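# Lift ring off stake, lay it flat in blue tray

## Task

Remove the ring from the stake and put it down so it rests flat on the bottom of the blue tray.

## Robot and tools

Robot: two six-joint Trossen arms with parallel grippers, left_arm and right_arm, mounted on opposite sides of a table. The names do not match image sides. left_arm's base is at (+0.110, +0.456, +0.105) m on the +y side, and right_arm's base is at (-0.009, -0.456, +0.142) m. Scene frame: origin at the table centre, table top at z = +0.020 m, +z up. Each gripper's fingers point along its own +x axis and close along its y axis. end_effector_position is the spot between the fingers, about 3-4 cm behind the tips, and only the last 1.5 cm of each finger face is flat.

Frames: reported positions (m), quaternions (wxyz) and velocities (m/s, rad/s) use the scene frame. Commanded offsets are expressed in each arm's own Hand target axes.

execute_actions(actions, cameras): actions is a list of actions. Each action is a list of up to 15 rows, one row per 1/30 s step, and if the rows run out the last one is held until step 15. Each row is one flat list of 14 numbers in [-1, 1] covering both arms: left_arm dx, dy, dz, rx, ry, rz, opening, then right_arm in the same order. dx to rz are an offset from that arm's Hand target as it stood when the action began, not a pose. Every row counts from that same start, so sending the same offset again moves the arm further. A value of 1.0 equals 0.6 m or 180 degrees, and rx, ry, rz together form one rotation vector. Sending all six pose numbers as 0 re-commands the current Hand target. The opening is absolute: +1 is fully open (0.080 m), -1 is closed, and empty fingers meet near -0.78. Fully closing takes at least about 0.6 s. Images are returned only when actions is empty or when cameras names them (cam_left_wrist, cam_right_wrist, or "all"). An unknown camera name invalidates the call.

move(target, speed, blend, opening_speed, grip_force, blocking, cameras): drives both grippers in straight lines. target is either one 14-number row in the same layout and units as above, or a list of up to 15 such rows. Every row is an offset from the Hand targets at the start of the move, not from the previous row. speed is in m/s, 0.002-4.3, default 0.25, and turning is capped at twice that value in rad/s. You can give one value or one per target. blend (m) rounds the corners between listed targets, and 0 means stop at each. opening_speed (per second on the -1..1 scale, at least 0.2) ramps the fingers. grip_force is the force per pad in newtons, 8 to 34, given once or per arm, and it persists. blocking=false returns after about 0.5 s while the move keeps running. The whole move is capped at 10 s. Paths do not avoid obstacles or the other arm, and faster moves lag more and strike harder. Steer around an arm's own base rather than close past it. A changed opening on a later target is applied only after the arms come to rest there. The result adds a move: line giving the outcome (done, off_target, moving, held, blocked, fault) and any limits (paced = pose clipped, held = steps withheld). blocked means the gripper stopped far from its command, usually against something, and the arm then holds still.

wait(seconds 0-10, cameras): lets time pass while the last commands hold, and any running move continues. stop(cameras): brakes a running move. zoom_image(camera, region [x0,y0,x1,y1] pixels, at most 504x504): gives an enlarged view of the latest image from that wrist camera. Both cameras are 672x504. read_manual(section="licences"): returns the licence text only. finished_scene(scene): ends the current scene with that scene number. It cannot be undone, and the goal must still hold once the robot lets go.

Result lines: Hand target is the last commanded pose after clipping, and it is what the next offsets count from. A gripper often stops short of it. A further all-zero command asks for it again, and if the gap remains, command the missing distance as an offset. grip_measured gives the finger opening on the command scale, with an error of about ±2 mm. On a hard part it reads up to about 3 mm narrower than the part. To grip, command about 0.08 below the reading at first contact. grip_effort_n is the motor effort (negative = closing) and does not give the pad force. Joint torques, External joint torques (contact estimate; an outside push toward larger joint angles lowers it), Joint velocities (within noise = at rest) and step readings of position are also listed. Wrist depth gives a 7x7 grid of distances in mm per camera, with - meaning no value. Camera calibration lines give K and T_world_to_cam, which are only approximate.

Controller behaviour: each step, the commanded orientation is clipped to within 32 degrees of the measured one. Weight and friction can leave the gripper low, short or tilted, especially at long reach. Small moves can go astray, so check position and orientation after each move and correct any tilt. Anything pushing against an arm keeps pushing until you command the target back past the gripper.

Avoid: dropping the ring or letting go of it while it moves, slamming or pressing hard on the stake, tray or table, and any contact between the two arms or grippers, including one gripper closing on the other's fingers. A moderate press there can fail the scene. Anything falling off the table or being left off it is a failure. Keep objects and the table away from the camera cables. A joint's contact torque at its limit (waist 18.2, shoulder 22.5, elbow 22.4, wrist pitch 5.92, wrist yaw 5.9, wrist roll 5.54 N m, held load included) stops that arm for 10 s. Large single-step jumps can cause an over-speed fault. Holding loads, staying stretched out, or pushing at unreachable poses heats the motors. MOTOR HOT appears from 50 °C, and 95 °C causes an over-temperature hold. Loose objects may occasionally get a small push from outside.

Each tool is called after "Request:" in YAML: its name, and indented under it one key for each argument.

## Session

Request:
execute_actions:
  actions: []

Scene clock: 0.00 s.
left_arm: end_effector_position=(+0.2234, +0.2496, +0.1804) grip_measured=+1.000 grip_effort_n=n/a end_effector_quat_wxyz=(+0.350, +0.262, +0.221, -0.872) | right_arm: end_effector_position=(-0.1249, +0.0063, +0.4126) grip_measured=+1.000 grip_effort_n=n/a end_effector_quat_wxyz=(+0.686, -0.064, -0.055, +0.723)
Joint positions: left_arm=[1.003 1.714 0.91 -1.16 0.847 1.818 0.08] | right_arm=[0.343 1.6 0.981 0.601 0.282 -0.164 0.08]
Joint velocities: within noise
Joint torques (N m): no reading
External joint torques (N m): no reading
Heat: left arm: hottest wrist yaw 32 °C (+0.0 °C/min); right arm: hottest shoulder 29 °C (+0.0 °C/min).
Wrist depth (mm): cam_left_wrist=[320 337 371 375 - 498 1484 / 286 302 312 354 367 425 472 / 259 272 288 312 339 365 400 / 235 248 262 280 298 323 350 / 220 233 240 254 267 93 311 / - 93 220 232 246 87 - / - 191 203 213 223 231 -] | cam_right_wrist=[- 439 - - - - - / - - - - - - 395 / 2132 498 2001 - - 1510 444 / - 530 - - 2001 515 2132 / 1966 719 566 745 2236 505 - / - 81 569 588 603 97 75 / - - 487 505 527 540 78]
Hand target: left_arm +0.2233, +0.2496, +0.1804; -0.350, -0.261, -0.221, +0.872 | right_arm -0.1248, +0.0060, +0.4168; +0.686, -0.059, -0.057, +0.723
Tool commands: left_gripper/opening=+1.0 right_gripper/opening=+1.0
camera_calibration:
cam_left_wrist: T_world_to_cam=[[-0.675186, 0.703336, 0.222356, -0.0618957], [0.492725, 0.654354, -0.573623, -0.135387], [-0.548949, -0.277742, -0.788362, 0.413528], [0, 0, 0, 1]] pos_world=[0.251923, 0.246979, 0.262111]
cam_right_wrist: T_world_to_cam=[[0.985764, 0.0543539, 0.159104, 0.0690904], [0.168087, -0.340578, -0.92507, 0.438069], [0.00390608, 0.938644, -0.344866, 0.213349], [0, 0, 0, 1]] pos_world=[-0.142574, -0.0548174, 0.467828]

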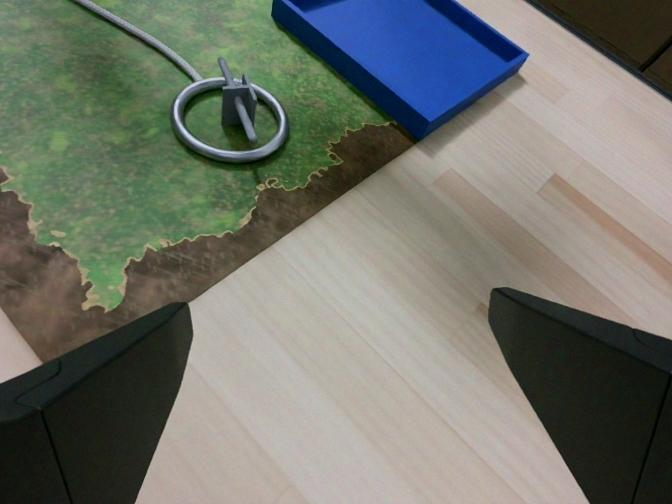

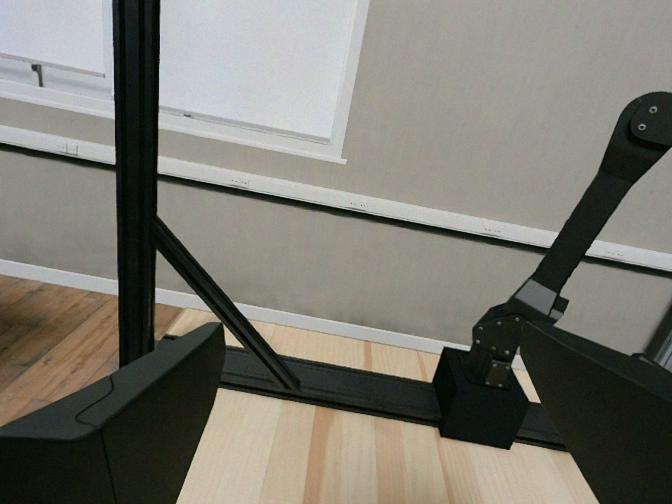

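Request:
move:
  target: [0.075,-0.148,0.282,-0.138,0.089,0.199,1,0,0,0,0,0,0,1]
  speed: 0.35
  cameras: ["cam_left_wrist"]

Request:
zoom_image:
  camera: "cam_left_wrist"
  region: [220, 20, 460, 200]

Scene clock: 20.53 s.
left_arm: end_effector_position=(+0.0806, +0.1913, +0.2971) grip_measured=+1.000 grip_effort_n=-2.1 end_effector_quat_wxyz=(+0.610, +0.355, +0.357, -0.612) | right_arm: end_effector_position=(-0.1249, +0.0063, +0.4126) grip_measured=+1.000 grip_effort_n=1.6 end_effector_quat_wxyz=(+0.686, -0.064, -0.055, +0.723)
Joint positions: left_arm=[-0.149 1.142 1.054 -0.972 -0.069 -0.133 0.08] | right_arm=[0.343 1.6 0.981 0.601 0.282 -0.164 0.08]
Joint torques (N m): left_arm=[-0.19 -2.53 7.38 0.93 -0.18 -0.13] | right_arm=[-0.06 -9.31 6.15 1.47 -0.05 0.02]
External joint torques (N m): left_arm=[-0.2 0.71 0.93 -0.18 -0.12 -0.13] | right_arm=[-0.02 -2.7 -0.27 -0.14 -0.06 0.01]
Heat: left arm: hottest wrist yaw 33 °C (+2.9 °C/min); right arm: hottest shoulder 34 °C (+14.6 °C/min).
Wrist depth (mm): cam_left_wrist=[378 380 382 387 388 390 394 / 369 369 373 375 376 382 - / 362 362 362 362 366 - 372 / 352 351 355 356 356 353 - / 342 347 344 348 349 93 353 / - 93 336 337 343 87 - / - 325 330 330 334 - -] | cam_right_wrist=[2281 411 - - - - 1641 / 2036 473 2258 - - 522 399 / - 496 1901 1665 - 530 288 / - - - - 2092 537 276 / 2036 1933 573 784 2193 260 282 / - 81 555 586 600 97 75 / - - 488 505 539 538 78]
Hand target: left_arm +0.0800, +0.1893, +0.3005; +0.612, +0.352, +0.355, -0.613 | right_arm -0.1248, +0.0060, +0.4168; +0.686, -0.059, -0.057, +0.723
Off the commanded pose: left_arm 0.004 m, 0 deg | right_arm 0.004 m, 1 deg.
move: done
camera_calibration:
cam_left_wrist: T_world_to_cam=[[-0.997174, 0.0562857, 0.0497516, 0.0578074], [0.0432144, 0.971523, -0.23297, -0.0856326], [-0.0614477, -0.230162, -0.97121, 0.416796], [0, 0, 0, 1]] pos_world=[0.0869558, 0.175871, 0.381971]
Images, in order (width x height): cam_left_wrist 672x504.

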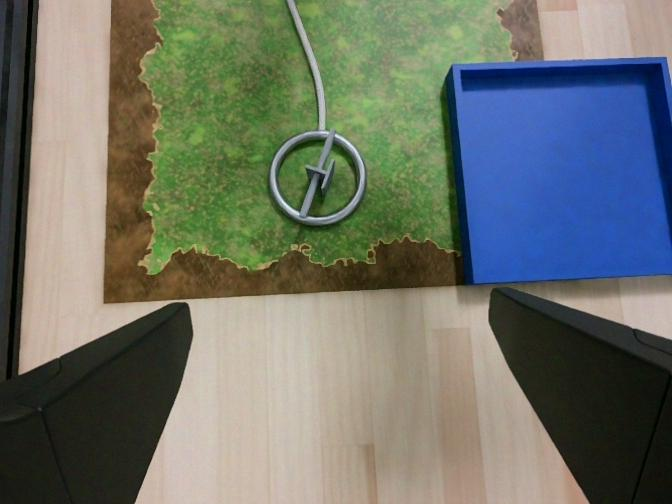

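Scaled by 2.100 from the camera's 672x504 image, which has a finer 960x720 frame.

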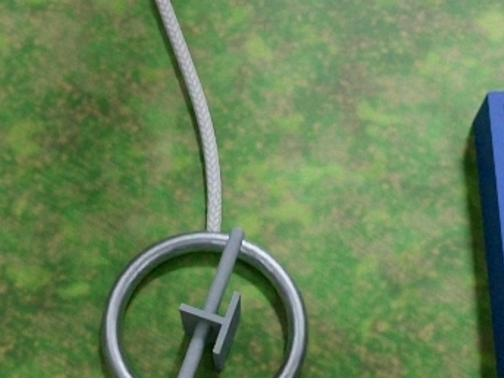

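Request:
move:
  target: [0.371,-0.078,0.058,0.143,0.147,0.049,-0.4,-0.3,0,0,0,0,0,1]
  speed: 0.25
  cameras: ["cam_left_wrist"]

Scene clock: 44.90 s.
left_arm: end_effector_position=(+0.0334, +0.0498, +0.1271) grip_measured=-0.397 grip_effort_n=-15.6 end_effector_quat_wxyz=(+0.468, +0.631, +0.315, -0.532) | right_arm: end_effector_position=(-0.1166, -0.1723, +0.4200) grip_measured=+1.000 grip_effort_n=1.6 end_effector_quat_wxyz=(+0.685, -0.060, -0.059, +0.723)
Joint positions: left_arm=[-0.278 2.164 1.571 -0.944 -0.256 0.111 0.017] | right_arm=[0.65 0.857 0.522 0.327 0.586 -0.164 0.08]
Joint torques (N m): left_arm=[-0.11 -7.92 6.17 0.04 -0.31 0.11] | right_arm=[0.22 -3.78 5.08 1.27 0.17 0.13]
External joint torques (N m): left_arm=[-0.11 2.06 0.59 -0.36 -0.14 0.12] | right_arm=[0.25 -1.92 -1.57 -0.27 0.16 0.12]
Heat: left arm: hottest elbow 35 °C (+9.4 °C/min); right arm: hottest wrist pitch 37 °C (+10.7 °C/min).
Wrist depth (mm): cam_left_wrist=[164 156 151 143 137 132 121 / 176 168 159 153 147 140 125 / 190 180 167 162 155 148 132 / 204 195 179 173 165 157 141 / 224 211 192 183 170 168 159 / 239 - - 201 - - - / - - - 224 71 - -] | cam_right_wrist=[- - - 1715 - - - / - - - - - - - / 2214 - 1949 - - 395 2152 / 2924 - 2781 - 760 331 - / 2092 2281 765 983 319 295 2112 / - 81 599 675 341 97 75 / - - 529 560 262 251 78]
Hand target: left_arm +0.0326, +0.0480, +0.1252; +0.467, +0.634, +0.313, -0.532 | right_arm -0.1157, -0.1738, +0.4182; +0.686, -0.059, -0.057, +0.723
Off the commanded pose: left_arm 0.003 m, 0 deg | right_arm 0.003 m, 0 deg.
move: done
camera_calibration:
cam_left_wrist: T_world_to_cam=[[-0.899284, 0.393605, -0.19069, 0.0377242], [0.336446, 0.901143, 0.273396, -0.0563149], [0.279449, 0.181704, -0.942811, 0.180715], [0, 0, 0, 1]] pos_world=[0.00237119, 0.00306284, 0.19297]
Images, in order (width x height): cam_left_wrist 672x504.

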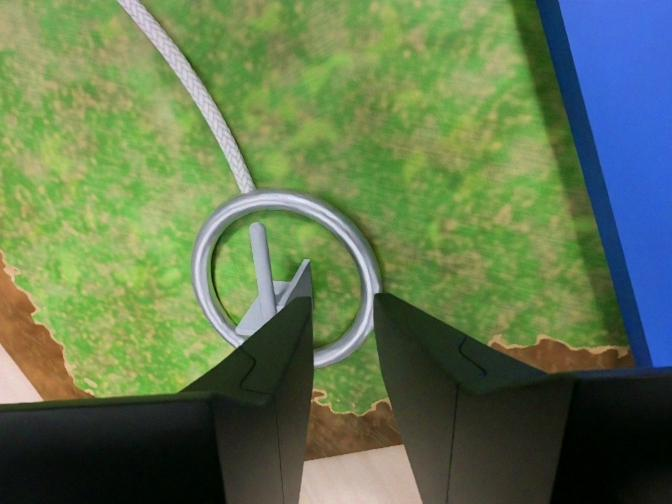

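Request:
move:
  target: [0.06,-0.016,-0.0317,0,0,0,-0.5,0,0,0,0,0,0,1]
  speed: 0.12
  cameras: ["cam_left_wrist"]

Scene clock: 72.90 s.
left_arm: end_effector_position=(+0.0374, +0.0624, +0.0927) grip_measured=-0.497 grip_effort_n=-16.0 end_effector_quat_wxyz=(+0.470, +0.629, +0.311, -0.536) | right_arm: end_effector_position=(-0.1166, -0.1723, +0.4200) grip_measured=+1.000 grip_effort_n=1.6 end_effector_quat_wxyz=(+0.685, -0.060, -0.059, +0.723)
Joint positions: left_arm=[-0.277 2.165 1.421 -0.782 -0.257 0.117 0.013] | right_arm=[0.65 0.857 0.522 0.327 0.586 -0.164 0.08]
Joint torques (N m): left_arm=[0.33 -8.14 3.59 0.51 -0.3 0.1] | right_arm=[0.22 -3.78 5.07 1.28 0.16 0.13]
External joint torques (N m): left_arm=[0.32 1.42 -1.65 0.07 -0.13 0.12] | right_arm=[0.24 -1.93 -1.54 -0.24 0.15 0.12]
Heat: left arm: hottest elbow 35 °C (+7.0 °C/min); right arm: hottest elbow 36 °C (+4.0 °C/min).
Wrist depth (mm): cam_left_wrist=[130 123 119 114 109 104 97 / 138 133 126 120 115 111 105 / 149 141 131 127 122 117 112 / 161 151 142 135 130 124 118 / 173 165 124 134 135 132 126 / - - - 143 - - - / - - - 169 67 - -] | cam_right_wrist=[- - - - - - - / - 2018 - - - - 1966 / 2426 - 2172 - - 400 - / 2351 - - 2304 695 376 - / 2073 2327 765 905 335 338 - / - 81 605 667 375 98 75 / - - 526 552 284 313 78]
Hand target: left_arm +0.0401, +0.0656, +0.0879; +0.467, +0.634, +0.313, -0.531 | right_arm -0.1157, -0.1738, +0.4182; +0.686, -0.059, -0.057, +0.723
Off the commanded pose: left_arm 0.006 m, 1 deg | right_arm 0.003 m, 0 deg.
move: done
camera_calibration:
cam_left_wrist: T_world_to_cam=[[-0.897819, 0.396029, -0.192569, 0.0297309], [0.341355, 0.902152, 0.263815, -0.0589939], [0.278205, 0.171124, -0.945155, 0.145797], [0, 0, 0, 1]] pos_world=[0.00626937, 0.0164978, 0.15909]
Images, in order (width x height): cam_left_wrist 672x504.

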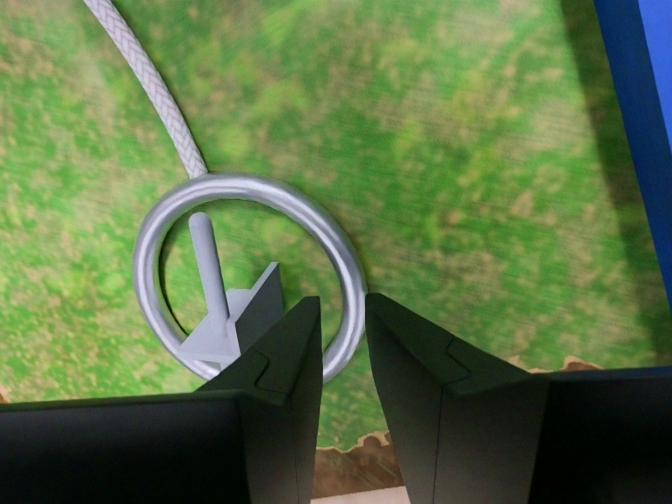

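Request:
move:
  target: [0.0274,-0.006,-0.014,0,0,0,-0.5,0,0,0,0,0,0,1]
  speed: 0.06
  cameras: ["cam_left_wrist"]

Scene clock: 82.63 s.
left_arm: end_effector_position=(+0.0412, +0.0691, +0.0772) grip_measured=-0.497 grip_effort_n=-15.6 end_effector_quat_wxyz=(+0.471, +0.628, +0.310, -0.537) | right_arm: end_effector_position=(-0.1166, -0.1723, +0.4200) grip_measured=+1.000 grip_effort_n=1.6 end_effector_quat_wxyz=(+0.685, -0.060, -0.059, +0.723)
Joint positions: left_arm=[-0.272 2.167 1.354 -0.707 -0.257 0.122 0.013] | right_arm=[0.65 0.857 0.522 0.327 0.586 -0.164 0.08]
Joint torques (N m): left_arm=[0.32 -7.54 3.44 0.51 -0.28 0.1] | right_arm=[0.22 -3.78 5.09 1.28 0.16 0.13]
External joint torques (N m): left_arm=[0.33 1.9 -1.61 0.08 -0.12 0.12] | right_arm=[0.21 -1.92 -1.55 -0.25 0.16 0.12]
Heat: left arm: hottest elbow 34 °C (+4.0 °C/min); right arm: hottest elbow 36 °C (+2.0 °C/min).
Wrist depth (mm): cam_left_wrist=[114 109 105 101 96 93 89 / 121 115 112 106 101 97 93 / 131 118 113 112 108 103 98 / 140 125 126 116 114 109 104 / 155 137 111 120 118 116 110 / - - - 136 - - - / - - - 150 67 - -] | cam_right_wrist=[2001 - - 1715 - 1933 - / - - - - - 1810 - / - 2036 2376 2018 - 412 2132 / 2236 2281 1966 2112 2193 387 2152 / 2036 2304 750 815 353 353 2376 / - 81 600 663 350 - 75 / - - 543 559 299 565 78]
Hand target: left_arm +0.0439, +0.0730, +0.0711; +0.467, +0.634, +0.313, -0.532 | right_arm -0.1157, -0.1738, +0.4182; +0.686, -0.059, -0.057, +0.723
Off the commanded pose: left_arm 0.008 m, 1 deg | right_arm 0.003 m, 0 deg.
move: done
camera_calibration:
cam_left_wrist: T_world_to_cam=[[-0.898086, 0.395044, -0.193344, 0.0275807], [0.341407, 0.903299, 0.259794, -0.0620577], [0.277278, 0.167309, -0.94611, 0.129417], [0, 0, 0, 1]] pos_world=[0.0100723, 0.0235085, 0.143898]
Images, in order (width x height): cam_left_wrist 672x504.

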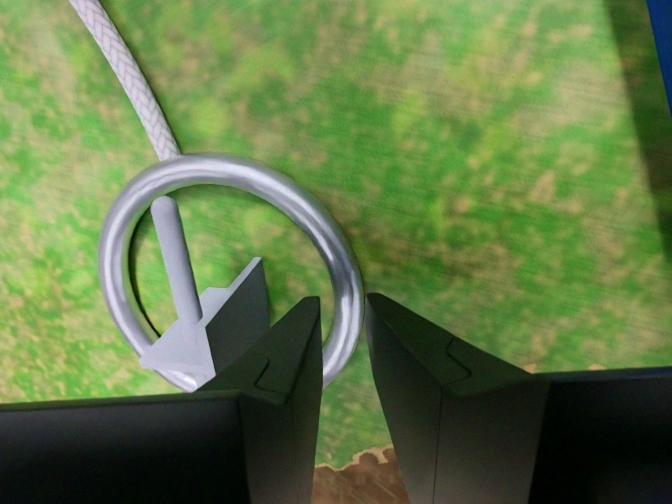

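Request:
move:
  target: [0.0201,-0.0037,0,0,0,0,-0.5,0,0,0,0,0,0,1]
  speed: 0.04
  cameras: ["cam_left_wrist"]

Scene clock: 90.57 s.
left_arm: end_effector_position=(+0.0420, +0.0688, +0.0650) grip_measured=-0.497 grip_effort_n=-15.6 end_effector_quat_wxyz=(+0.471, +0.628, +0.310, -0.537) | right_arm: end_effector_position=(-0.1166, -0.1723, +0.4200) grip_measured=+1.000 grip_effort_n=1.6 end_effector_quat_wxyz=(+0.685, -0.060, -0.059, +0.723)
Joint positions: left_arm=[-0.27 2.194 1.341 -0.668 -0.257 0.124 0.013] | right_arm=[0.65 0.857 0.522 0.327 0.586 -0.164 0.08]
Joint torques (N m): left_arm=[0.27 -7.51 3.4 0.53 -0.29 0.11] | right_arm=[0.2 -3.78 5.09 1.28 0.16 0.13]
External joint torques (N m): left_arm=[0.27 2.07 -1.61 0.09 -0.12 0.12] | right_arm=[0.17 -1.95 -1.54 -0.25 0.17 0.12]
Heat: left arm: hottest elbow 33 °C (+1.0 °C/min); right arm: hottest elbow 36 °C (+1.0 °C/min).
Wrist depth (mm): cam_left_wrist=[- 98 94 89 85 82 79 / 108 102 100 94 90 85 83 / 115 107 102 100 96 92 87 / 118 115 113 105 102 97 93 / 137 93 109 105 106 103 98 / - - - 109 - - - / - - - 133 67 - -] | cam_right_wrist=[- - - - - - 1966 / - - 2073 - - - - / 2506 - 2351 - - 419 - / 2304 - - - - 392 - / 2073 2214 763 946 358 350 2172 / - 82 613 665 347 97 75 / - - 550 552 307 569 78]
Hand target: left_arm +0.0448, +0.0727, +0.0588; +0.467, +0.634, +0.313, -0.531 | right_arm -0.1157, -0.1738, +0.4182; +0.686, -0.059, -0.057, +0.723
Off the commanded pose: left_arm 0.008 m, 1 deg | right_arm 0.003 m, 0 deg.
move: done
camera_calibration:
cam_left_wrist: T_world_to_cam=[[-0.897887, 0.395462, -0.193411, 0.0260748], [0.341604, 0.903016, 0.260514, -0.0588624], [0.277677, 0.167842, -0.945899, 0.11758], [0, 0, 0, 1]] pos_world=[0.0108708, 0.0231073, 0.131596]
Images, in order (width x height): cam_left_wrist 672x504.

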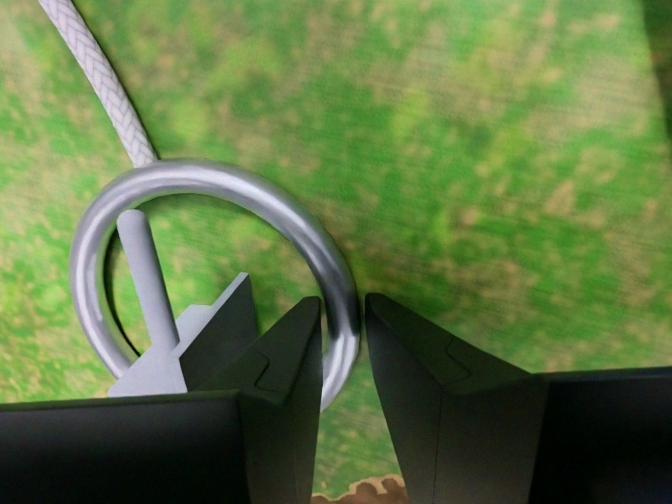

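Request:
move:
  target:
    - [0,0,0,0,0,0,-0.95,0,0,0,0,0,0,1]
    - [-0.0354,0.0095,0,0,0,0,-0.95,0,0,0,0,0,0,1]
    - [-0.0354,0.0095,0.033,0,0,0,-0.95,0,0,0,0,0,0,1]
  speed: 0.07
  opening_speed: 0.7
  cameras: ["cam_left_wrist"]

Scene clock: 100.03 s.
left_arm: end_effector_position=(+0.0386, +0.0583, +0.0798) grip_measured=-0.630 grip_effort_n=-83.5 end_effector_quat_wxyz=(+0.463, +0.635, +0.316, -0.531) | right_arm: end_effector_position=(-0.1166, -0.1723, +0.4200) grip_measured=+1.000 grip_effort_n=1.6 end_effector_quat_wxyz=(+0.685, -0.060, -0.059, +0.723)
Joint positions: left_arm=[-0.271 2.215 1.45 -0.78 -0.254 0.124 0.007] | right_arm=[0.65 0.857 0.522 0.327 0.586 -0.164 0.08]
Joint torques (N m): left_arm=[-0.15 -8.3 6.29 0.08 -0.4 -0.12] | right_arm=[0.22 -3.78 5.08 1.28 0.17 0.13]
External joint torques (N m): left_arm=[-0.15 1.54 1.15 -0.3 -0.24 -0.1] | right_arm=[0.22 -1.9 -1.66 -0.28 0.17 0.12]
Heat: left arm: hottest elbow 33 °C (-2.0 °C/min); right arm: hottest elbow 37 °C (+1.0 °C/min).
Wrist depth (mm): cam_left_wrist=[113 108 105 100 96 93 89 / 121 114 112 106 102 97 93 / 129 109 113 113 109 103 99 / - 131 128 116 116 110 105 / 158 143 128 105 122 118 112 / - - - 110 - - - / - - - 77 - - -] | cam_right_wrist=[- - - - - - - / 2152 - 1933 - 1825 - - / - 2715 1933 2055 - 402 - / 2715 3212 2152 1768 2351 369 - / 2055 2132 748 776 341 346 1869 / - 82 615 671 383 97 75 / - - 535 550 287 562 78]
Hand target: left_arm +0.0373, +0.0544, +0.0808; +0.467, +0.634, +0.313, -0.531 | right_arm -0.1157, -0.1738, +0.4182; +0.686, -0.059, -0.057, +0.723
Off the commanded pose: left_arm 0.004 m, 1 deg | right_arm 0.003 m, 0 deg.
move: done
camera_calibration:
cam_left_wrist: T_world_to_cam=[[-0.897061, 0.400322, -0.187148, 0.0291483], [0.340511, 0.896113, 0.284665, -0.0536208], [0.281664, 0.191636, -0.940181, 0.132239], [0, 0, 0, 1]] pos_world=[0.00715939, 0.01104, 0.145047]
Images, in order (width x height): cam_left_wrist 672x504.

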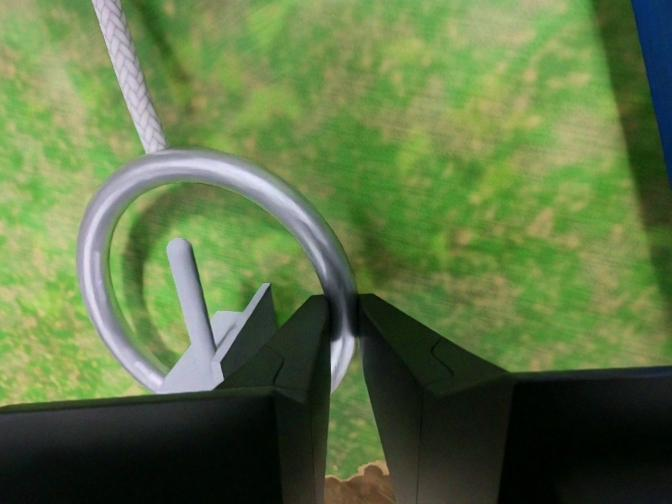

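Request:
move:
  target: [-0.029,0.0078,-0.0075,-0.036,-0.134,0,-0.95,0,0,0,0,0,0,1]
  speed: 0.1
  cameras: ["cam_left_wrist"]

Scene clock: 111.07 s.
left_arm: end_effector_position=(+0.0420, +0.0655, +0.0881) grip_measured=-0.630 grip_effort_n=-83.5 end_effector_quat_wxyz=(+0.551, +0.495, +0.250, -0.624) | right_arm: end_effector_position=(-0.1166, -0.1723, +0.4200) grip_measured=+1.000 grip_effort_n=1.6 end_effector_quat_wxyz=(+0.685, -0.060, -0.059, +0.723)
Joint positions: left_arm=[-0.248 1.957 0.983 -0.174 -0.204 0.124 0.007] | right_arm=[0.65 0.857 0.522 0.327 0.586 -0.164 0.08]
Joint torques (N m): left_arm=[-0.07 -9.69 5.03 2.23 0.02 0.18] | right_arm=[0.22 -3.79 5.09 1.27 0.16 0.13]
External joint torques (N m): left_arm=[-0.08 -1.61 -0.07 1.23 0.14 0.19] | right_arm=[0.24 -1.91 -1.59 -0.27 0.16 0.12]
Heat: left arm: hottest shoulder 33 °C (+6.1 °C/min); right arm: hottest elbow 37 °C (+1.0 °C/min).
Wrist depth (mm): cam_left_wrist=[160 150 145 139 132 126 113 / 159 149 145 138 132 126 108 / 159 109 143 137 132 126 114 / 159 151 143 135 131 126 121 / 159 149 143 104 130 126 120 / - - - 110 - - - / - - - 136 - - -] | cam_right_wrist=[1917 - - - - 1825 - / 2132 2092 - - - 548 1983 / - 2193 2092 2152 - 447 - / 1966 - - - 657 430 - / 2018 2214 743 854 417 415 2479 / - 82 607 661 632 97 75 / - - 522 563 385 - 78]
Hand target: left_arm +0.0391, +0.0585, +0.0989; +0.557, +0.482, +0.238, -0.634 | right_arm -0.1157, -0.1738, +0.4182; +0.686, -0.059, -0.057, +0.723
Off the commanded pose: left_arm 0.013 m, 2 deg | right_arm 0.003 m, 0 deg.
move: off_target (left_arm)
camera_calibration:
cam_left_wrist: T_world_to_cam=[[-0.929158, 0.320511, -0.184225, 0.0372284], [0.343784, 0.93237, -0.111794, -0.0311687], [0.135935, -0.167209, -0.976505, 0.170542], [0, 0, 0, 1]] pos_world=[0.0221238, 0.0456448, 0.169909]
Images, in order (width x height): cam_left_wrist 672x504.

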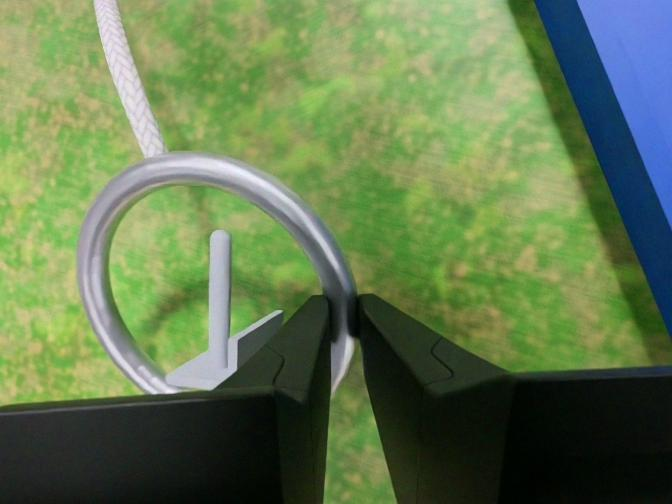

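Request:
move:
  target:
    - [-0.0109,0.0029,-0.0242,0,0,0,-0.95,0,0,0,0,0,0,1]
    - [-0.0197,0.0053,-0.02,0,0,0,-0.95,0,0,0,0,0,0,1]
  speed: 0.08
  cameras: ["cam_left_wrist"]

Scene clock: 120.40 s.
left_arm: end_effector_position=(+0.0431, +0.0748, +0.0989) grip_measured=-0.630 grip_effort_n=-83.5 end_effector_quat_wxyz=(+0.551, +0.485, +0.243, -0.634) | right_arm: end_effector_position=(-0.1166, -0.1723, +0.4200) grip_measured=+1.000 grip_effort_n=1.6 end_effector_quat_wxyz=(+0.685, -0.060, -0.059, +0.723)
Joint positions: left_arm=[-0.247 1.888 0.926 -0.156 -0.191 0.131 0.007] | right_arm=[0.65 0.857 0.522 0.327 0.586 -0.164 0.08]
Joint torques (N m): left_arm=[0.41 -8.88 4.53 0.91 -0.36 0.13] | right_arm=[0.21 -3.79 5.07 1.28 0.16 0.13]
External joint torques (N m): left_arm=[0.41 -1.22 -0.7 -0.15 -0.25 0.14] | right_arm=[0.21 -1.9 -1.65 -0.27 0.16 0.12]
Heat: left arm: hottest shoulder 34 °C (+5.1 °C/min); right arm: hottest elbow 37 °C (+1.0 °C/min).
Wrist depth (mm): cam_left_wrist=[178 168 162 155 147 138 130 / 176 166 161 153 146 141 127 / 175 115 156 152 146 139 121 / 174 164 157 148 144 138 127 / 171 161 129 104 142 137 132 / - - - 112 - - - / - - - 146 - - -] | cam_right_wrist=[- - - - 1966 1854 2193 / - - - - - 534 1869 / - - 1825 1983 - 463 - / 2376 - 2132 - 702 442 2172 / 1966 2092 755 784 426 412 2001 / - 81 602 661 621 98 75 / - - 551 551 387 364 78]
Hand target: left_arm +0.0452, +0.0734, +0.1049; +0.556, +0.482, +0.238, -0.634 | right_arm -0.1157, -0.1738, +0.4182; +0.686, -0.059, -0.057, +0.723
Off the commanded pose: left_arm 0.007 m, 1 deg | right_arm 0.003 m, 0 deg.
move: done
camera_calibration:
cam_left_wrist: T_world_to_cam=[[-0.928436, 0.32596, -0.178206, 0.0362252], [0.351887, 0.925426, -0.140582, -0.035993], [0.119092, -0.193229, -0.973899, 0.184975], [0, 0, 0, 1]] pos_world=[0.0242691, 0.0572434, 0.181542]
Images, in order (width x height): cam_left_wrist 672x504.

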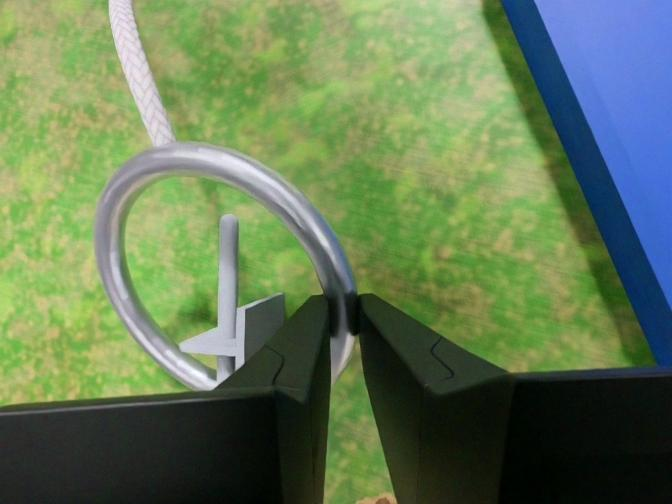

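Request:
move:
  target:
    - [0.0028,-0.0008,-0.0253,-0.027,-0.1,0,-0.95,0,0,0,0,0,0,1]
    - [-0.0327,0.0087,-0.0725,-0.027,-0.1,0,-0.95,0,0,0,0,0,0,1]
  speed: 0.09
  cameras: ["cam_left_wrist"]

Scene clock: 129.77 s.
left_arm: end_effector_position=(+0.0624, +0.1170, +0.1027) grip_measured=-0.630 grip_effort_n=-83.5 end_effector_quat_wxyz=(+0.606, +0.354, +0.178, -0.690) | right_arm: end_effector_position=(-0.1166, -0.1723, +0.4200) grip_measured=+1.000 grip_effort_n=1.6 end_effector_quat_wxyz=(+0.685, -0.060, -0.059, +0.723)
Joint positions: left_arm=[-0.192 1.702 0.452 0.462 -0.121 0.141 0.007] | right_arm=[0.65 0.857 0.522 0.327 0.586 -0.164 0.08]
Joint torques (N m): left_arm=[0.31 -6.21 3.34 1.56 -0.03 0.16] | right_arm=[0.21 -3.78 5.08 1.28 0.16 0.13]
External joint torques (N m): left_arm=[0.25 -0.76 -1.1 0.12 0.04 0.17] | right_arm=[0.19 -1.95 -1.55 -0.24 0.17 0.12]
Heat: left arm: hottest shoulder 35 °C (+5.0 °C/min); right arm: hottest elbow 37 °C (+1.0 °C/min).
Wrist depth (mm): cam_left_wrist=[260 244 233 219 208 187 183 / 235 216 213 201 192 180 - / 217 115 159 187 178 170 149 / 197 186 179 168 166 160 146 / 181 172 171 104 156 150 144 / - 168 - 112 - - - / - - - 140 - - -] | cam_right_wrist=[- 1885 - - - 2001 1782 / - - 2132 - - 573 1966 / - 2132 2193 - - 502 - / 2304 776 - - 711 521 2281 / 2001 2304 753 946 729 429 2214 / - 81 605 665 474 98 75 / - - 555 551 527 538 78]
Hand target: left_arm +0.0635, +0.1177, +0.1049; +0.607, +0.353, +0.175, -0.691 | right_arm -0.1157, -0.1738, +0.4182; +0.686, -0.059, -0.057, +0.723
Off the commanded pose: left_arm 0.003 m, 0 deg | right_arm 0.003 m, 0 deg.
move: done
camera_calibration:
cam_left_wrist: T_world_to_cam=[[-0.950936, 0.267974, -0.15463, 0.0468096], [0.309309, 0.834682, -0.455669, -0.0357024], [0.00695956, -0.481141, -0.876616, 0.225172], [0, 0, 0, 1]] pos_world=[0.0539889, 0.125596, 0.188359]
Images, in order (width x height): cam_left_wrist 672x504.

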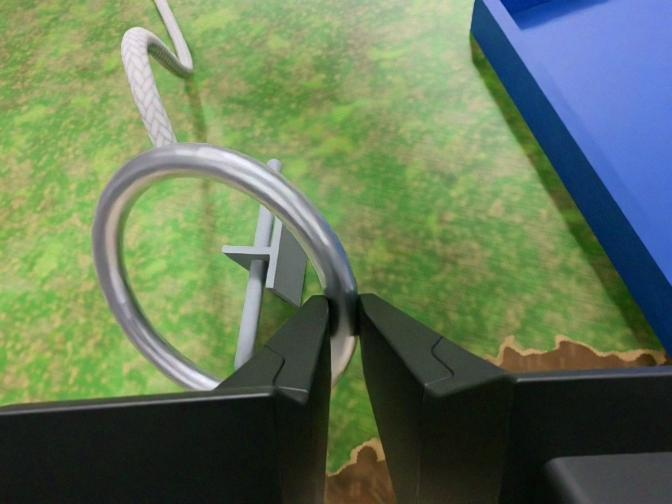

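Request:
move:
  target: [-0.0155,0.0042,-0.0169,0,0,0,-0.95,0,0,0,0,0,0,1]
  speed: 0.09
  cameras: ["cam_left_wrist"]

Scene clock: 137.60 s.
left_arm: end_effector_position=(+0.0678, +0.1307, +0.1023) grip_measured=-0.630 grip_effort_n=-83.5 end_effector_quat_wxyz=(+0.605, +0.356, +0.179, -0.690) | right_arm: end_effector_position=(-0.1166, -0.1723, +0.4200) grip_measured=+1.000 grip_effort_n=1.6 end_effector_quat_wxyz=(+0.685, -0.060, -0.059, +0.723)
Joint positions: left_arm=[-0.18 1.657 0.398 0.467 -0.112 0.149 0.007] | right_arm=[0.65 0.857 0.522 0.327 0.586 -0.164 0.08]
Joint torques (N m): left_arm=[0.36 -5.89 3.23 1.97 -0.02 0.16] | right_arm=[0.21 -3.79 5.08 1.28 0.16 0.13]
External joint torques (N m): left_arm=[0.36 -0.84 -1.18 0.52 0.04 0.17] | right_arm=[0.2 -1.98 -1.51 -0.23 0.17 0.12]
Heat: left arm: hottest wrist pitch 35 °C (+3.0 °C/min); right arm: hottest elbow 37 °C (+1.0 °C/min).
Wrist depth (mm): cam_left_wrist=[259 242 231 218 207 181 180 / 233 215 211 201 192 180 168 / 217 115 146 185 178 170 155 / 196 186 178 168 166 159 151 / 181 172 171 103 156 150 144 / - 167 - 112 - - - / - - - 140 - - -] | cam_right_wrist=[- - - 2401 1966 - 2036 / - - - - - 552 - / - - - 2036 - 526 - / 2073 - - 2092 2236 551 1983 / 2001 2193 736 983 722 417 2055 / - 81 605 663 524 98 75 / - - 506 558 540 543 78]
Hand target: left_arm +0.0687, +0.1307, +0.1049; +0.607, +0.353, +0.175, -0.691 | right_arm -0.1157, -0.1738, +0.4182; +0.686, -0.059, -0.057, +0.723
Off the commanded pose: left_arm 0.003 m, 1 deg | right_arm 0.003 m, 0 deg.
move: done
camera_calibration:
cam_left_wrist: T_world_to_cam=[[-0.950758, 0.268866, -0.154174, 0.0480054], [0.309842, 0.836613, -0.451749, -0.0496476], [0.0075239, -0.477274, -0.878723, 0.231004], [0, 0, 0, 1]] pos_world=[0.0592864, 0.138881, 0.187961]
Images, in order (width x height): cam_left_wrist 672x504.

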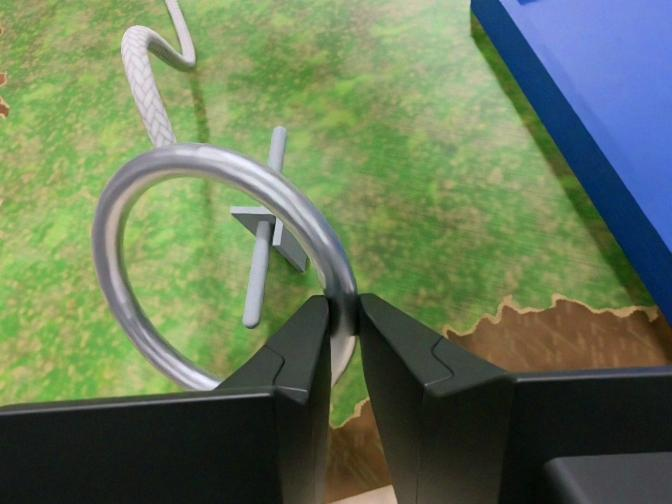

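Request:
move:
  target:
    - [-0.0695,0.0187,0.0455,0,0,0,-0.95,0,0,0,0,0,0,1]
    - [-0.0277,-0.3217,0.204,0.0616,0.2278,0,-0.95,0,0,0,0,0,0,1]
  speed: [0.1,0.18]
  cameras: ["cam_left_wrist"]

Scene clock: 159.53 s.
left_arm: end_effector_position=(-0.1489, +0.1018, +0.1653) grip_measured=-0.630 grip_effort_n=-83.5 end_effector_quat_wxyz=(+0.469, +0.629, +0.309, -0.537) | right_arm: end_effector_position=(-0.1166, -0.1723, +0.4200) grip_measured=+1.000 grip_effort_n=1.6 end_effector_quat_wxyz=(+0.685, -0.060, -0.059, +0.723)
Joint positions: left_arm=[-0.716 2.323 1.991 -1.307 -0.252 -0.332 0.007] | right_arm=[0.65 0.857 0.522 0.327 0.586 -0.164 0.08]
Joint torques (N m): left_arm=[0.08 -9.14 6.66 -0.22 -0.27 -0.15] | right_arm=[0.21 -3.78 5.06 1.28 0.16 0.13]
External joint torques (N m): left_arm=[0.07 1.79 1.04 -0.44 -0.09 -0.14] | right_arm=[0.2 -1.92 -1.59 -0.25 0.17 0.12]
Heat: left arm: hottest wrist pitch 38 °C (+6.0 °C/min); right arm: hottest elbow 37 °C (+0.0 °C/min).
Wrist depth (mm): cam_left_wrist=[191 186 181 172 166 158 157 / 220 193 191 183 174 166 164 / 238 113 99 199 185 177 171 / 257 237 220 102 193 186 180 / 278 249 227 104 195 204 194 / 298 - - - - - - / - - - - - - -] | cam_right_wrist=[- 1796 - - 1885 - - / - 1917 - 2236 447 - - / - - 343 375 501 2132 - / 2563 2327 334 - 667 2652 - / 2001 1949 358 758 809 - 2534 / - 81 337 385 702 97 75 / - - 489 551 562 562 78]
Hand target: left_arm -0.1501, +0.0998, +0.1649; +0.471, +0.628, +0.310, -0.537 | right_arm -0.1157, -0.1738, +0.4182; +0.686, -0.059, -0.057, +0.723
Off the commanded pose: left_arm 0.002 m, 0 deg | right_arm 0.003 m, 0 deg.
move: done
camera_calibration:
cam_left_wrist: T_world_to_cam=[[-0.895972, 0.399912, -0.193145, -0.139287], [0.345711, 0.901043, 0.261927, -0.0490176], [0.27878, 0.167907, -0.945563, 0.260011], [0, 0, 0, 1]] pos_world=[-0.180338, 0.056212, 0.231793]
Images, in order (width x height): cam_left_wrist 672x504.

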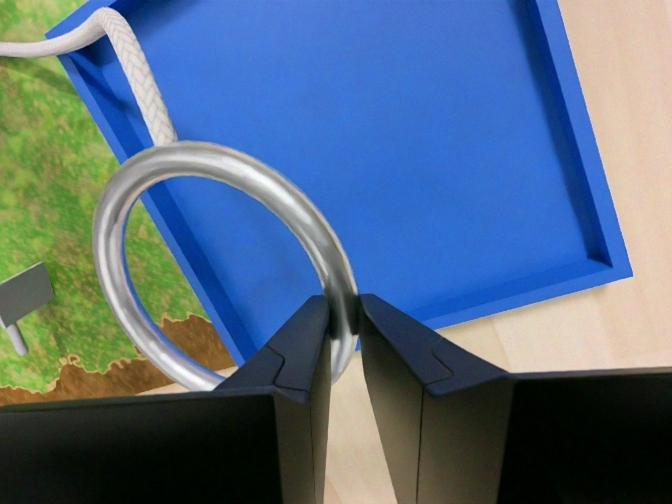

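Request:
move:
  target: [0.125,-0.0335,0,0,0,0,-0.95,0,0,0,0,0,0,1]
  speed: 0.12
  cameras: ["cam_left_wrist"]

Scene clock: 169.77 s.
left_arm: end_effector_position=(-0.1530, +0.0971, +0.0915) grip_measured=-0.630 grip_effort_n=-83.5 end_effector_quat_wxyz=(+0.471, +0.624, +0.309, -0.541) | right_arm: end_effector_position=(-0.1166, -0.1723, +0.4200) grip_measured=+1.000 grip_effort_n=1.6 end_effector_quat_wxyz=(+0.685, -0.060, -0.059, +0.723)
Joint positions: left_arm=[-0.716 2.408 1.842 -1.06 -0.252 -0.332 0.007] | right_arm=[0.65 0.857 0.522 0.327 0.586 -0.164 0.08]
Joint torques (N m): left_arm=[0.21 -9.62 4.19 0.23 -0.28 -0.1] | right_arm=[0.21 -3.78 5.08 1.28 0.16 0.13]
External joint torques (N m): left_arm=[0.3 1.62 -1.24 -0.02 -0.11 -0.09] | right_arm=[0.21 -1.93 -1.57 -0.26 0.16 0.12]
Heat: left arm: hottest wrist pitch 36 °C (+4.0 °C/min); right arm: hottest elbow 37 °C (+0.0 °C/min).
Wrist depth (mm): cam_left_wrist=[120 113 110 105 100 96 91 / 130 120 117 113 105 103 98 / - 116 120 118 113 107 103 / 149 137 134 123 120 113 109 / 151 146 142 106 125 122 116 / - 157 - 112 - - - / - - - 137 - - -] | cam_right_wrist=[- - - - - - - / - - - - - - 1665 / 2622 - 2452 418 457 - - / 2376 - 366 399 663 - - / 2018 2152 351 786 724 - 2018 / - 81 384 652 689 97 75 / - - 369 397 563 566 78]
Hand target: left_arm -0.1508, +0.0983, +0.0873; +0.471, +0.628, +0.310, -0.537 | right_arm -0.1157, -0.1738, +0.4182; +0.686, -0.059, -0.057, +0.723
Off the commanded pose: left_arm 0.005 m, 1 deg | right_arm 0.003 m, 0 deg.
move: done
camera_calibration:
cam_left_wrist: T_world_to_cam=[[-0.897799, 0.39773, -0.189123, -0.155765], [0.347521, 0.903586, 0.250522, -0.0229694], [0.270529, 0.159194, -0.949458, 0.192034], [0, 0, 0, 1]] pos_world=[-0.183813, 0.0521364, 0.158624]
Images, in order (width x height): cam_left_wrist 672x504.

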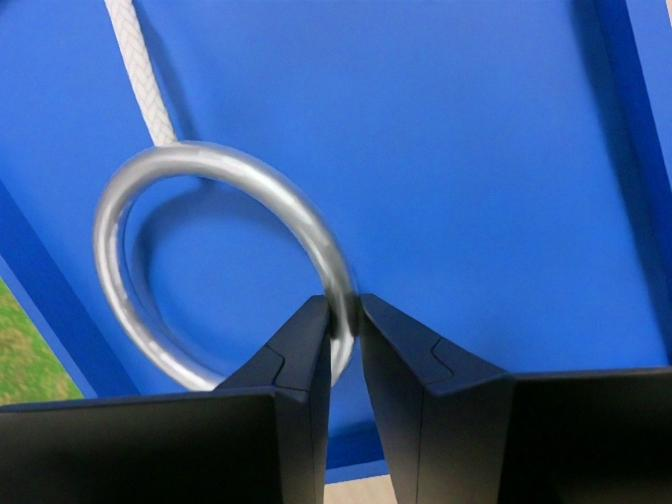

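Request:
move:
  target: [0.0265,-0.007,0,0,0,0,-0.95,0,0,0,0,0,0,1]
  speed: 0.04
  cameras: ["cam_left_wrist"]

Scene clock: 173.63 s.
left_arm: end_effector_position=(-0.1544, +0.0953, +0.0801) grip_measured=-0.630 grip_effort_n=-83.5 end_effector_quat_wxyz=(+0.473, +0.621, +0.308, -0.545) | right_arm: end_effector_position=(-0.1166, -0.1723, +0.4200) grip_measured=+1.000 grip_effort_n=1.6 end_effector_quat_wxyz=(+0.685, -0.060, -0.059, +0.723)
Joint positions: left_arm=[-0.716 2.425 1.824 -1.015 -0.254 -0.332 0.007] | right_arm=[0.65 0.857 0.522 0.327 0.586 -0.164 0.08]
Joint torques (N m): left_arm=[0.2 -8.73 3.7 0.49 -0.22 -0.09] | right_arm=[0.22 -3.78 5.08 1.27 0.16 0.13]
External joint torques (N m): left_arm=[0.2 2.57 -1.72 0.22 -0.03 -0.08] | right_arm=[0.2 -1.89 -1.64 -0.28 0.17 0.12]
Heat: left arm: hottest wrist pitch 35 °C (+2.0 °C/min); right arm: hottest elbow 37 °C (+0.0 °C/min).
Wrist depth (mm): cam_left_wrist=[- 104 100 96 92 88 85 / - 112 107 102 98 93 89 / - 107 109 108 102 98 94 / 134 127 121 103 108 104 99 / 144 135 129 105 113 109 104 / - - - 115 - - - / - - - 131 - - -] | cam_right_wrist=[- - - - - - - / - - - - 2132 - - / - - 2055 426 465 - - / - 2452 376 404 639 - 2376 / 1933 - 355 809 711 - 2258 / - 81 389 671 685 97 75 / - - 371 408 573 563 78]
Hand target: left_arm -0.1509, +0.0980, +0.0709; +0.471, +0.628, +0.310, -0.537 | right_arm -0.1157, -0.1738, +0.4182; +0.686, -0.059, -0.057, +0.723
Off the commanded pose: left_arm 0.010 m, 1 deg | right_arm 0.003 m, 0 deg.
move: off_target (left_arm)
camera_calibration:
cam_left_wrist: T_world_to_cam=[[-0.898857, 0.396103, -0.187505, -0.158531], [0.34904, 0.905787, 0.240251, -0.0170886], [0.265003, 0.150505, -0.952429, 0.182132], [0, 0, 0, 1]] pos_world=[-0.184798, 0.0508615, 0.147848]
Images, in order (width x height): cam_left_wrist 672x504.

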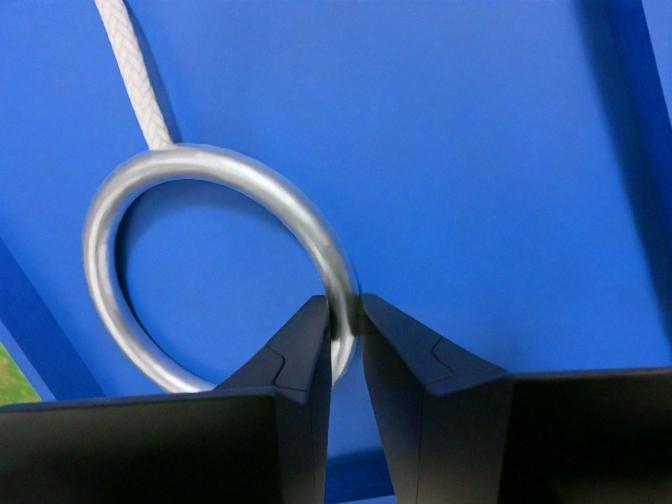

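Request:
move:
  target:
    - [0.0097,-0.0026,0,0,0,0,-0.95,0,0,0,0,0,0,1]
    - [0.0097,-0.0026,0,0,0,0,-0.5,0,0,0,0,0,0,1]
  speed: 0.03
  opening_speed: 0.3
  cameras: ["cam_left_wrist"]

Scene clock: 181.30 s.
left_arm: end_effector_position=(-0.1546, +0.0941, +0.0738) grip_measured=-0.504 grip_effort_n=13.7 end_effector_quat_wxyz=(+0.474, +0.620, +0.307, -0.545) | right_arm: end_effector_position=(-0.1166, -0.1723, +0.4200) grip_measured=+1.000 grip_effort_n=1.6 end_effector_quat_wxyz=(+0.685, -0.060, -0.059, +0.723)
Joint positions: left_arm=[-0.715 2.436 1.819 -0.995 -0.256 -0.332 0.012] | right_arm=[0.65 0.857 0.522 0.327 0.586 -0.164 0.08]
Joint torques (N m): left_arm=[0.15 -8.83 3.61 0.24 -0.15 -0.09] | right_arm=[0.21 -3.77 5.1 1.28 0.17 0.13]
External joint torques (N m): left_arm=[0.23 2.57 -1.82 -0.05 0.03 -0.07] | right_arm=[0.21 -1.88 -1.56 -0.26 0.16 0.12]
Heat: left arm: hottest shoulder 34 °C (-1.0 °C/min); right arm: hottest elbow 37 °C (+0.0 °C/min).
Wrist depth (mm): cam_left_wrist=[- 99 94 90 88 84 80 / - 105 102 95 92 88 84 / 117 107 104 101 97 93 89 / 116 120 114 106 102 98 93 / 136 128 122 104 105 103 98 / - - - 109 - - - / - - - 130 71 - -] | cam_right_wrist=[- 1869 - - - - - / 2479 2018 - - - - - / - - - 430 460 - - / 2281 685 397 398 2073 - - / 2036 2236 356 755 758 2236 2073 / - 81 393 661 706 97 75 / - - 376 414 566 573 78]
Hand target: left_arm -0.1509, +0.0978, +0.0649; +0.471, +0.628, +0.310, -0.537 | right_arm -0.1157, -0.1738, +0.4182; +0.686, -0.059, -0.057, +0.723
Off the commanded pose: left_arm 0.010 m, 1 deg | right_arm 0.003 m, 0 deg.
move: off_target (left_arm); target 2's new opening was sent with left_arm's hand 0.011 m and 1 deg from that target
camera_calibration:
cam_left_wrist: T_world_to_cam=[[-0.899236, 0.39484, -0.188351, -0.159295], [0.348588, 0.906866, 0.236814, -0.0144335], [0.264312, 0.147295, -0.953123, 0.176619], [0, 0, 0, 1]] pos_world=[-0.184895, 0.0499701, 0.141755]
Images, in order (width x height): cam_left_wrist 672x504.

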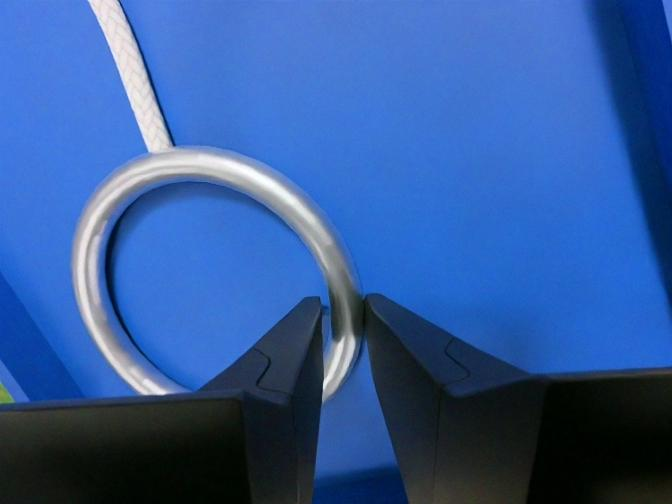

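Retreat along tool axis.

Request:
move:
  target:
    - [0,0,0,0,0,0,-0.42,0,0,0,0,0,0,1]
    - [-0.15,0,0,0,0,0,-0.42,0,0,0,0,0,0,1]
  speed: 0.1
  cameras: ["cam_left_wrist"]

Scene clock: 186.77 s.
left_arm: end_effector_position=(-0.1694, +0.1096, +0.1470) grip_measured=-0.423 grip_effort_n=12.8 end_effector_quat_wxyz=(+0.469, +0.633, +0.309, -0.533) | right_arm: end_effector_position=(-0.1166, -0.1723, +0.4200) grip_measured=+1.000 grip_effort_n=1.6 end_effector_quat_wxyz=(+0.685, -0.060, -0.059, +0.723)
Joint positions: left_arm=[-0.762 2.388 2.03 -1.304 -0.252 -0.382 0.016] | right_arm=[0.65 0.857 0.522 0.327 0.586 -0.164 0.08]
Joint torques (N m): left_arm=[-0.03 -10.97 6.29 -0.2 -0.14 -0.15] | right_arm=[0.21 -3.78 5.08 1.28 0.17 0.13]
External joint torques (N m): left_arm=[-0.04 0.42 0.61 -0.41 0.05 -0.13] | right_arm=[0.2 -1.89 -1.63 -0.28 0.17 0.12]
Heat: left arm: hottest shoulder 34 °C (-1.0 °C/min); right arm: hottest elbow 37 °C (+0.0 °C/min).
Wrist depth (mm): cam_left_wrist=[182 173 164 157 149 145 141 / 188 182 169 164 158 151 150 / 214 196 186 174 167 159 156 / 233 208 197 186 177 167 166 / 255 238 - 194 178 186 176 / 272 - - 220 - - - / - - - 249 70 - -] | cam_right_wrist=[- - - - - - - / - - 2073 - 1966 2036 - / - 2152 356 405 480 - 2055 / 3082 - 343 2152 654 - - / 2193 324 375 848 708 - 1983 / - 81 351 401 689 97 75 / - - 487 559 562 570 78]
Hand target: left_arm -0.1718, +0.1084, +0.1517; +0.471, +0.628, +0.310, -0.537 | right_arm -0.1157, -0.1738, +0.4182; +0.686, -0.059, -0.057, +0.723
Off the commanded pose: left_arm 0.005 m, 1 deg | right_arm 0.003 m, 0 deg.
move: done
camera_calibration:
cam_left_wrist: T_world_to_cam=[[-0.894605, 0.399604, -0.199997, -0.16292], [0.341375, 0.899962, 0.271168, -0.0461492], [0.28835, 0.174315, -0.941525, 0.247506], [0, 0, 0, 1]] pos_world=[-0.201363, 0.063492, 0.212964]
Images, in order (width x height): cam_left_wrist 672x504.

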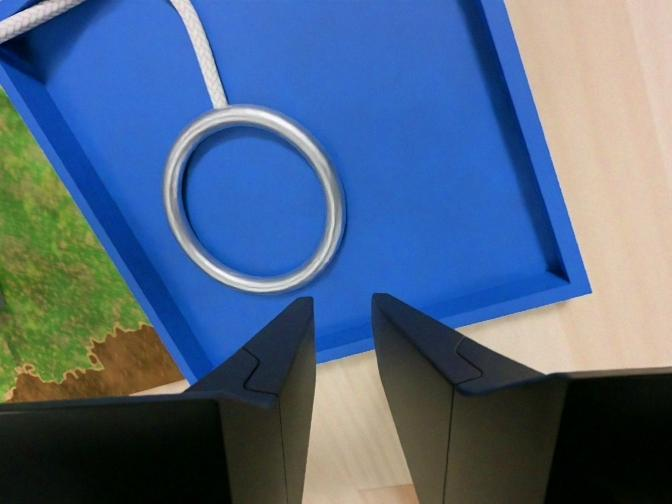

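Request:
finished_scene:
  scene: 3

The scene is finished: the task was done.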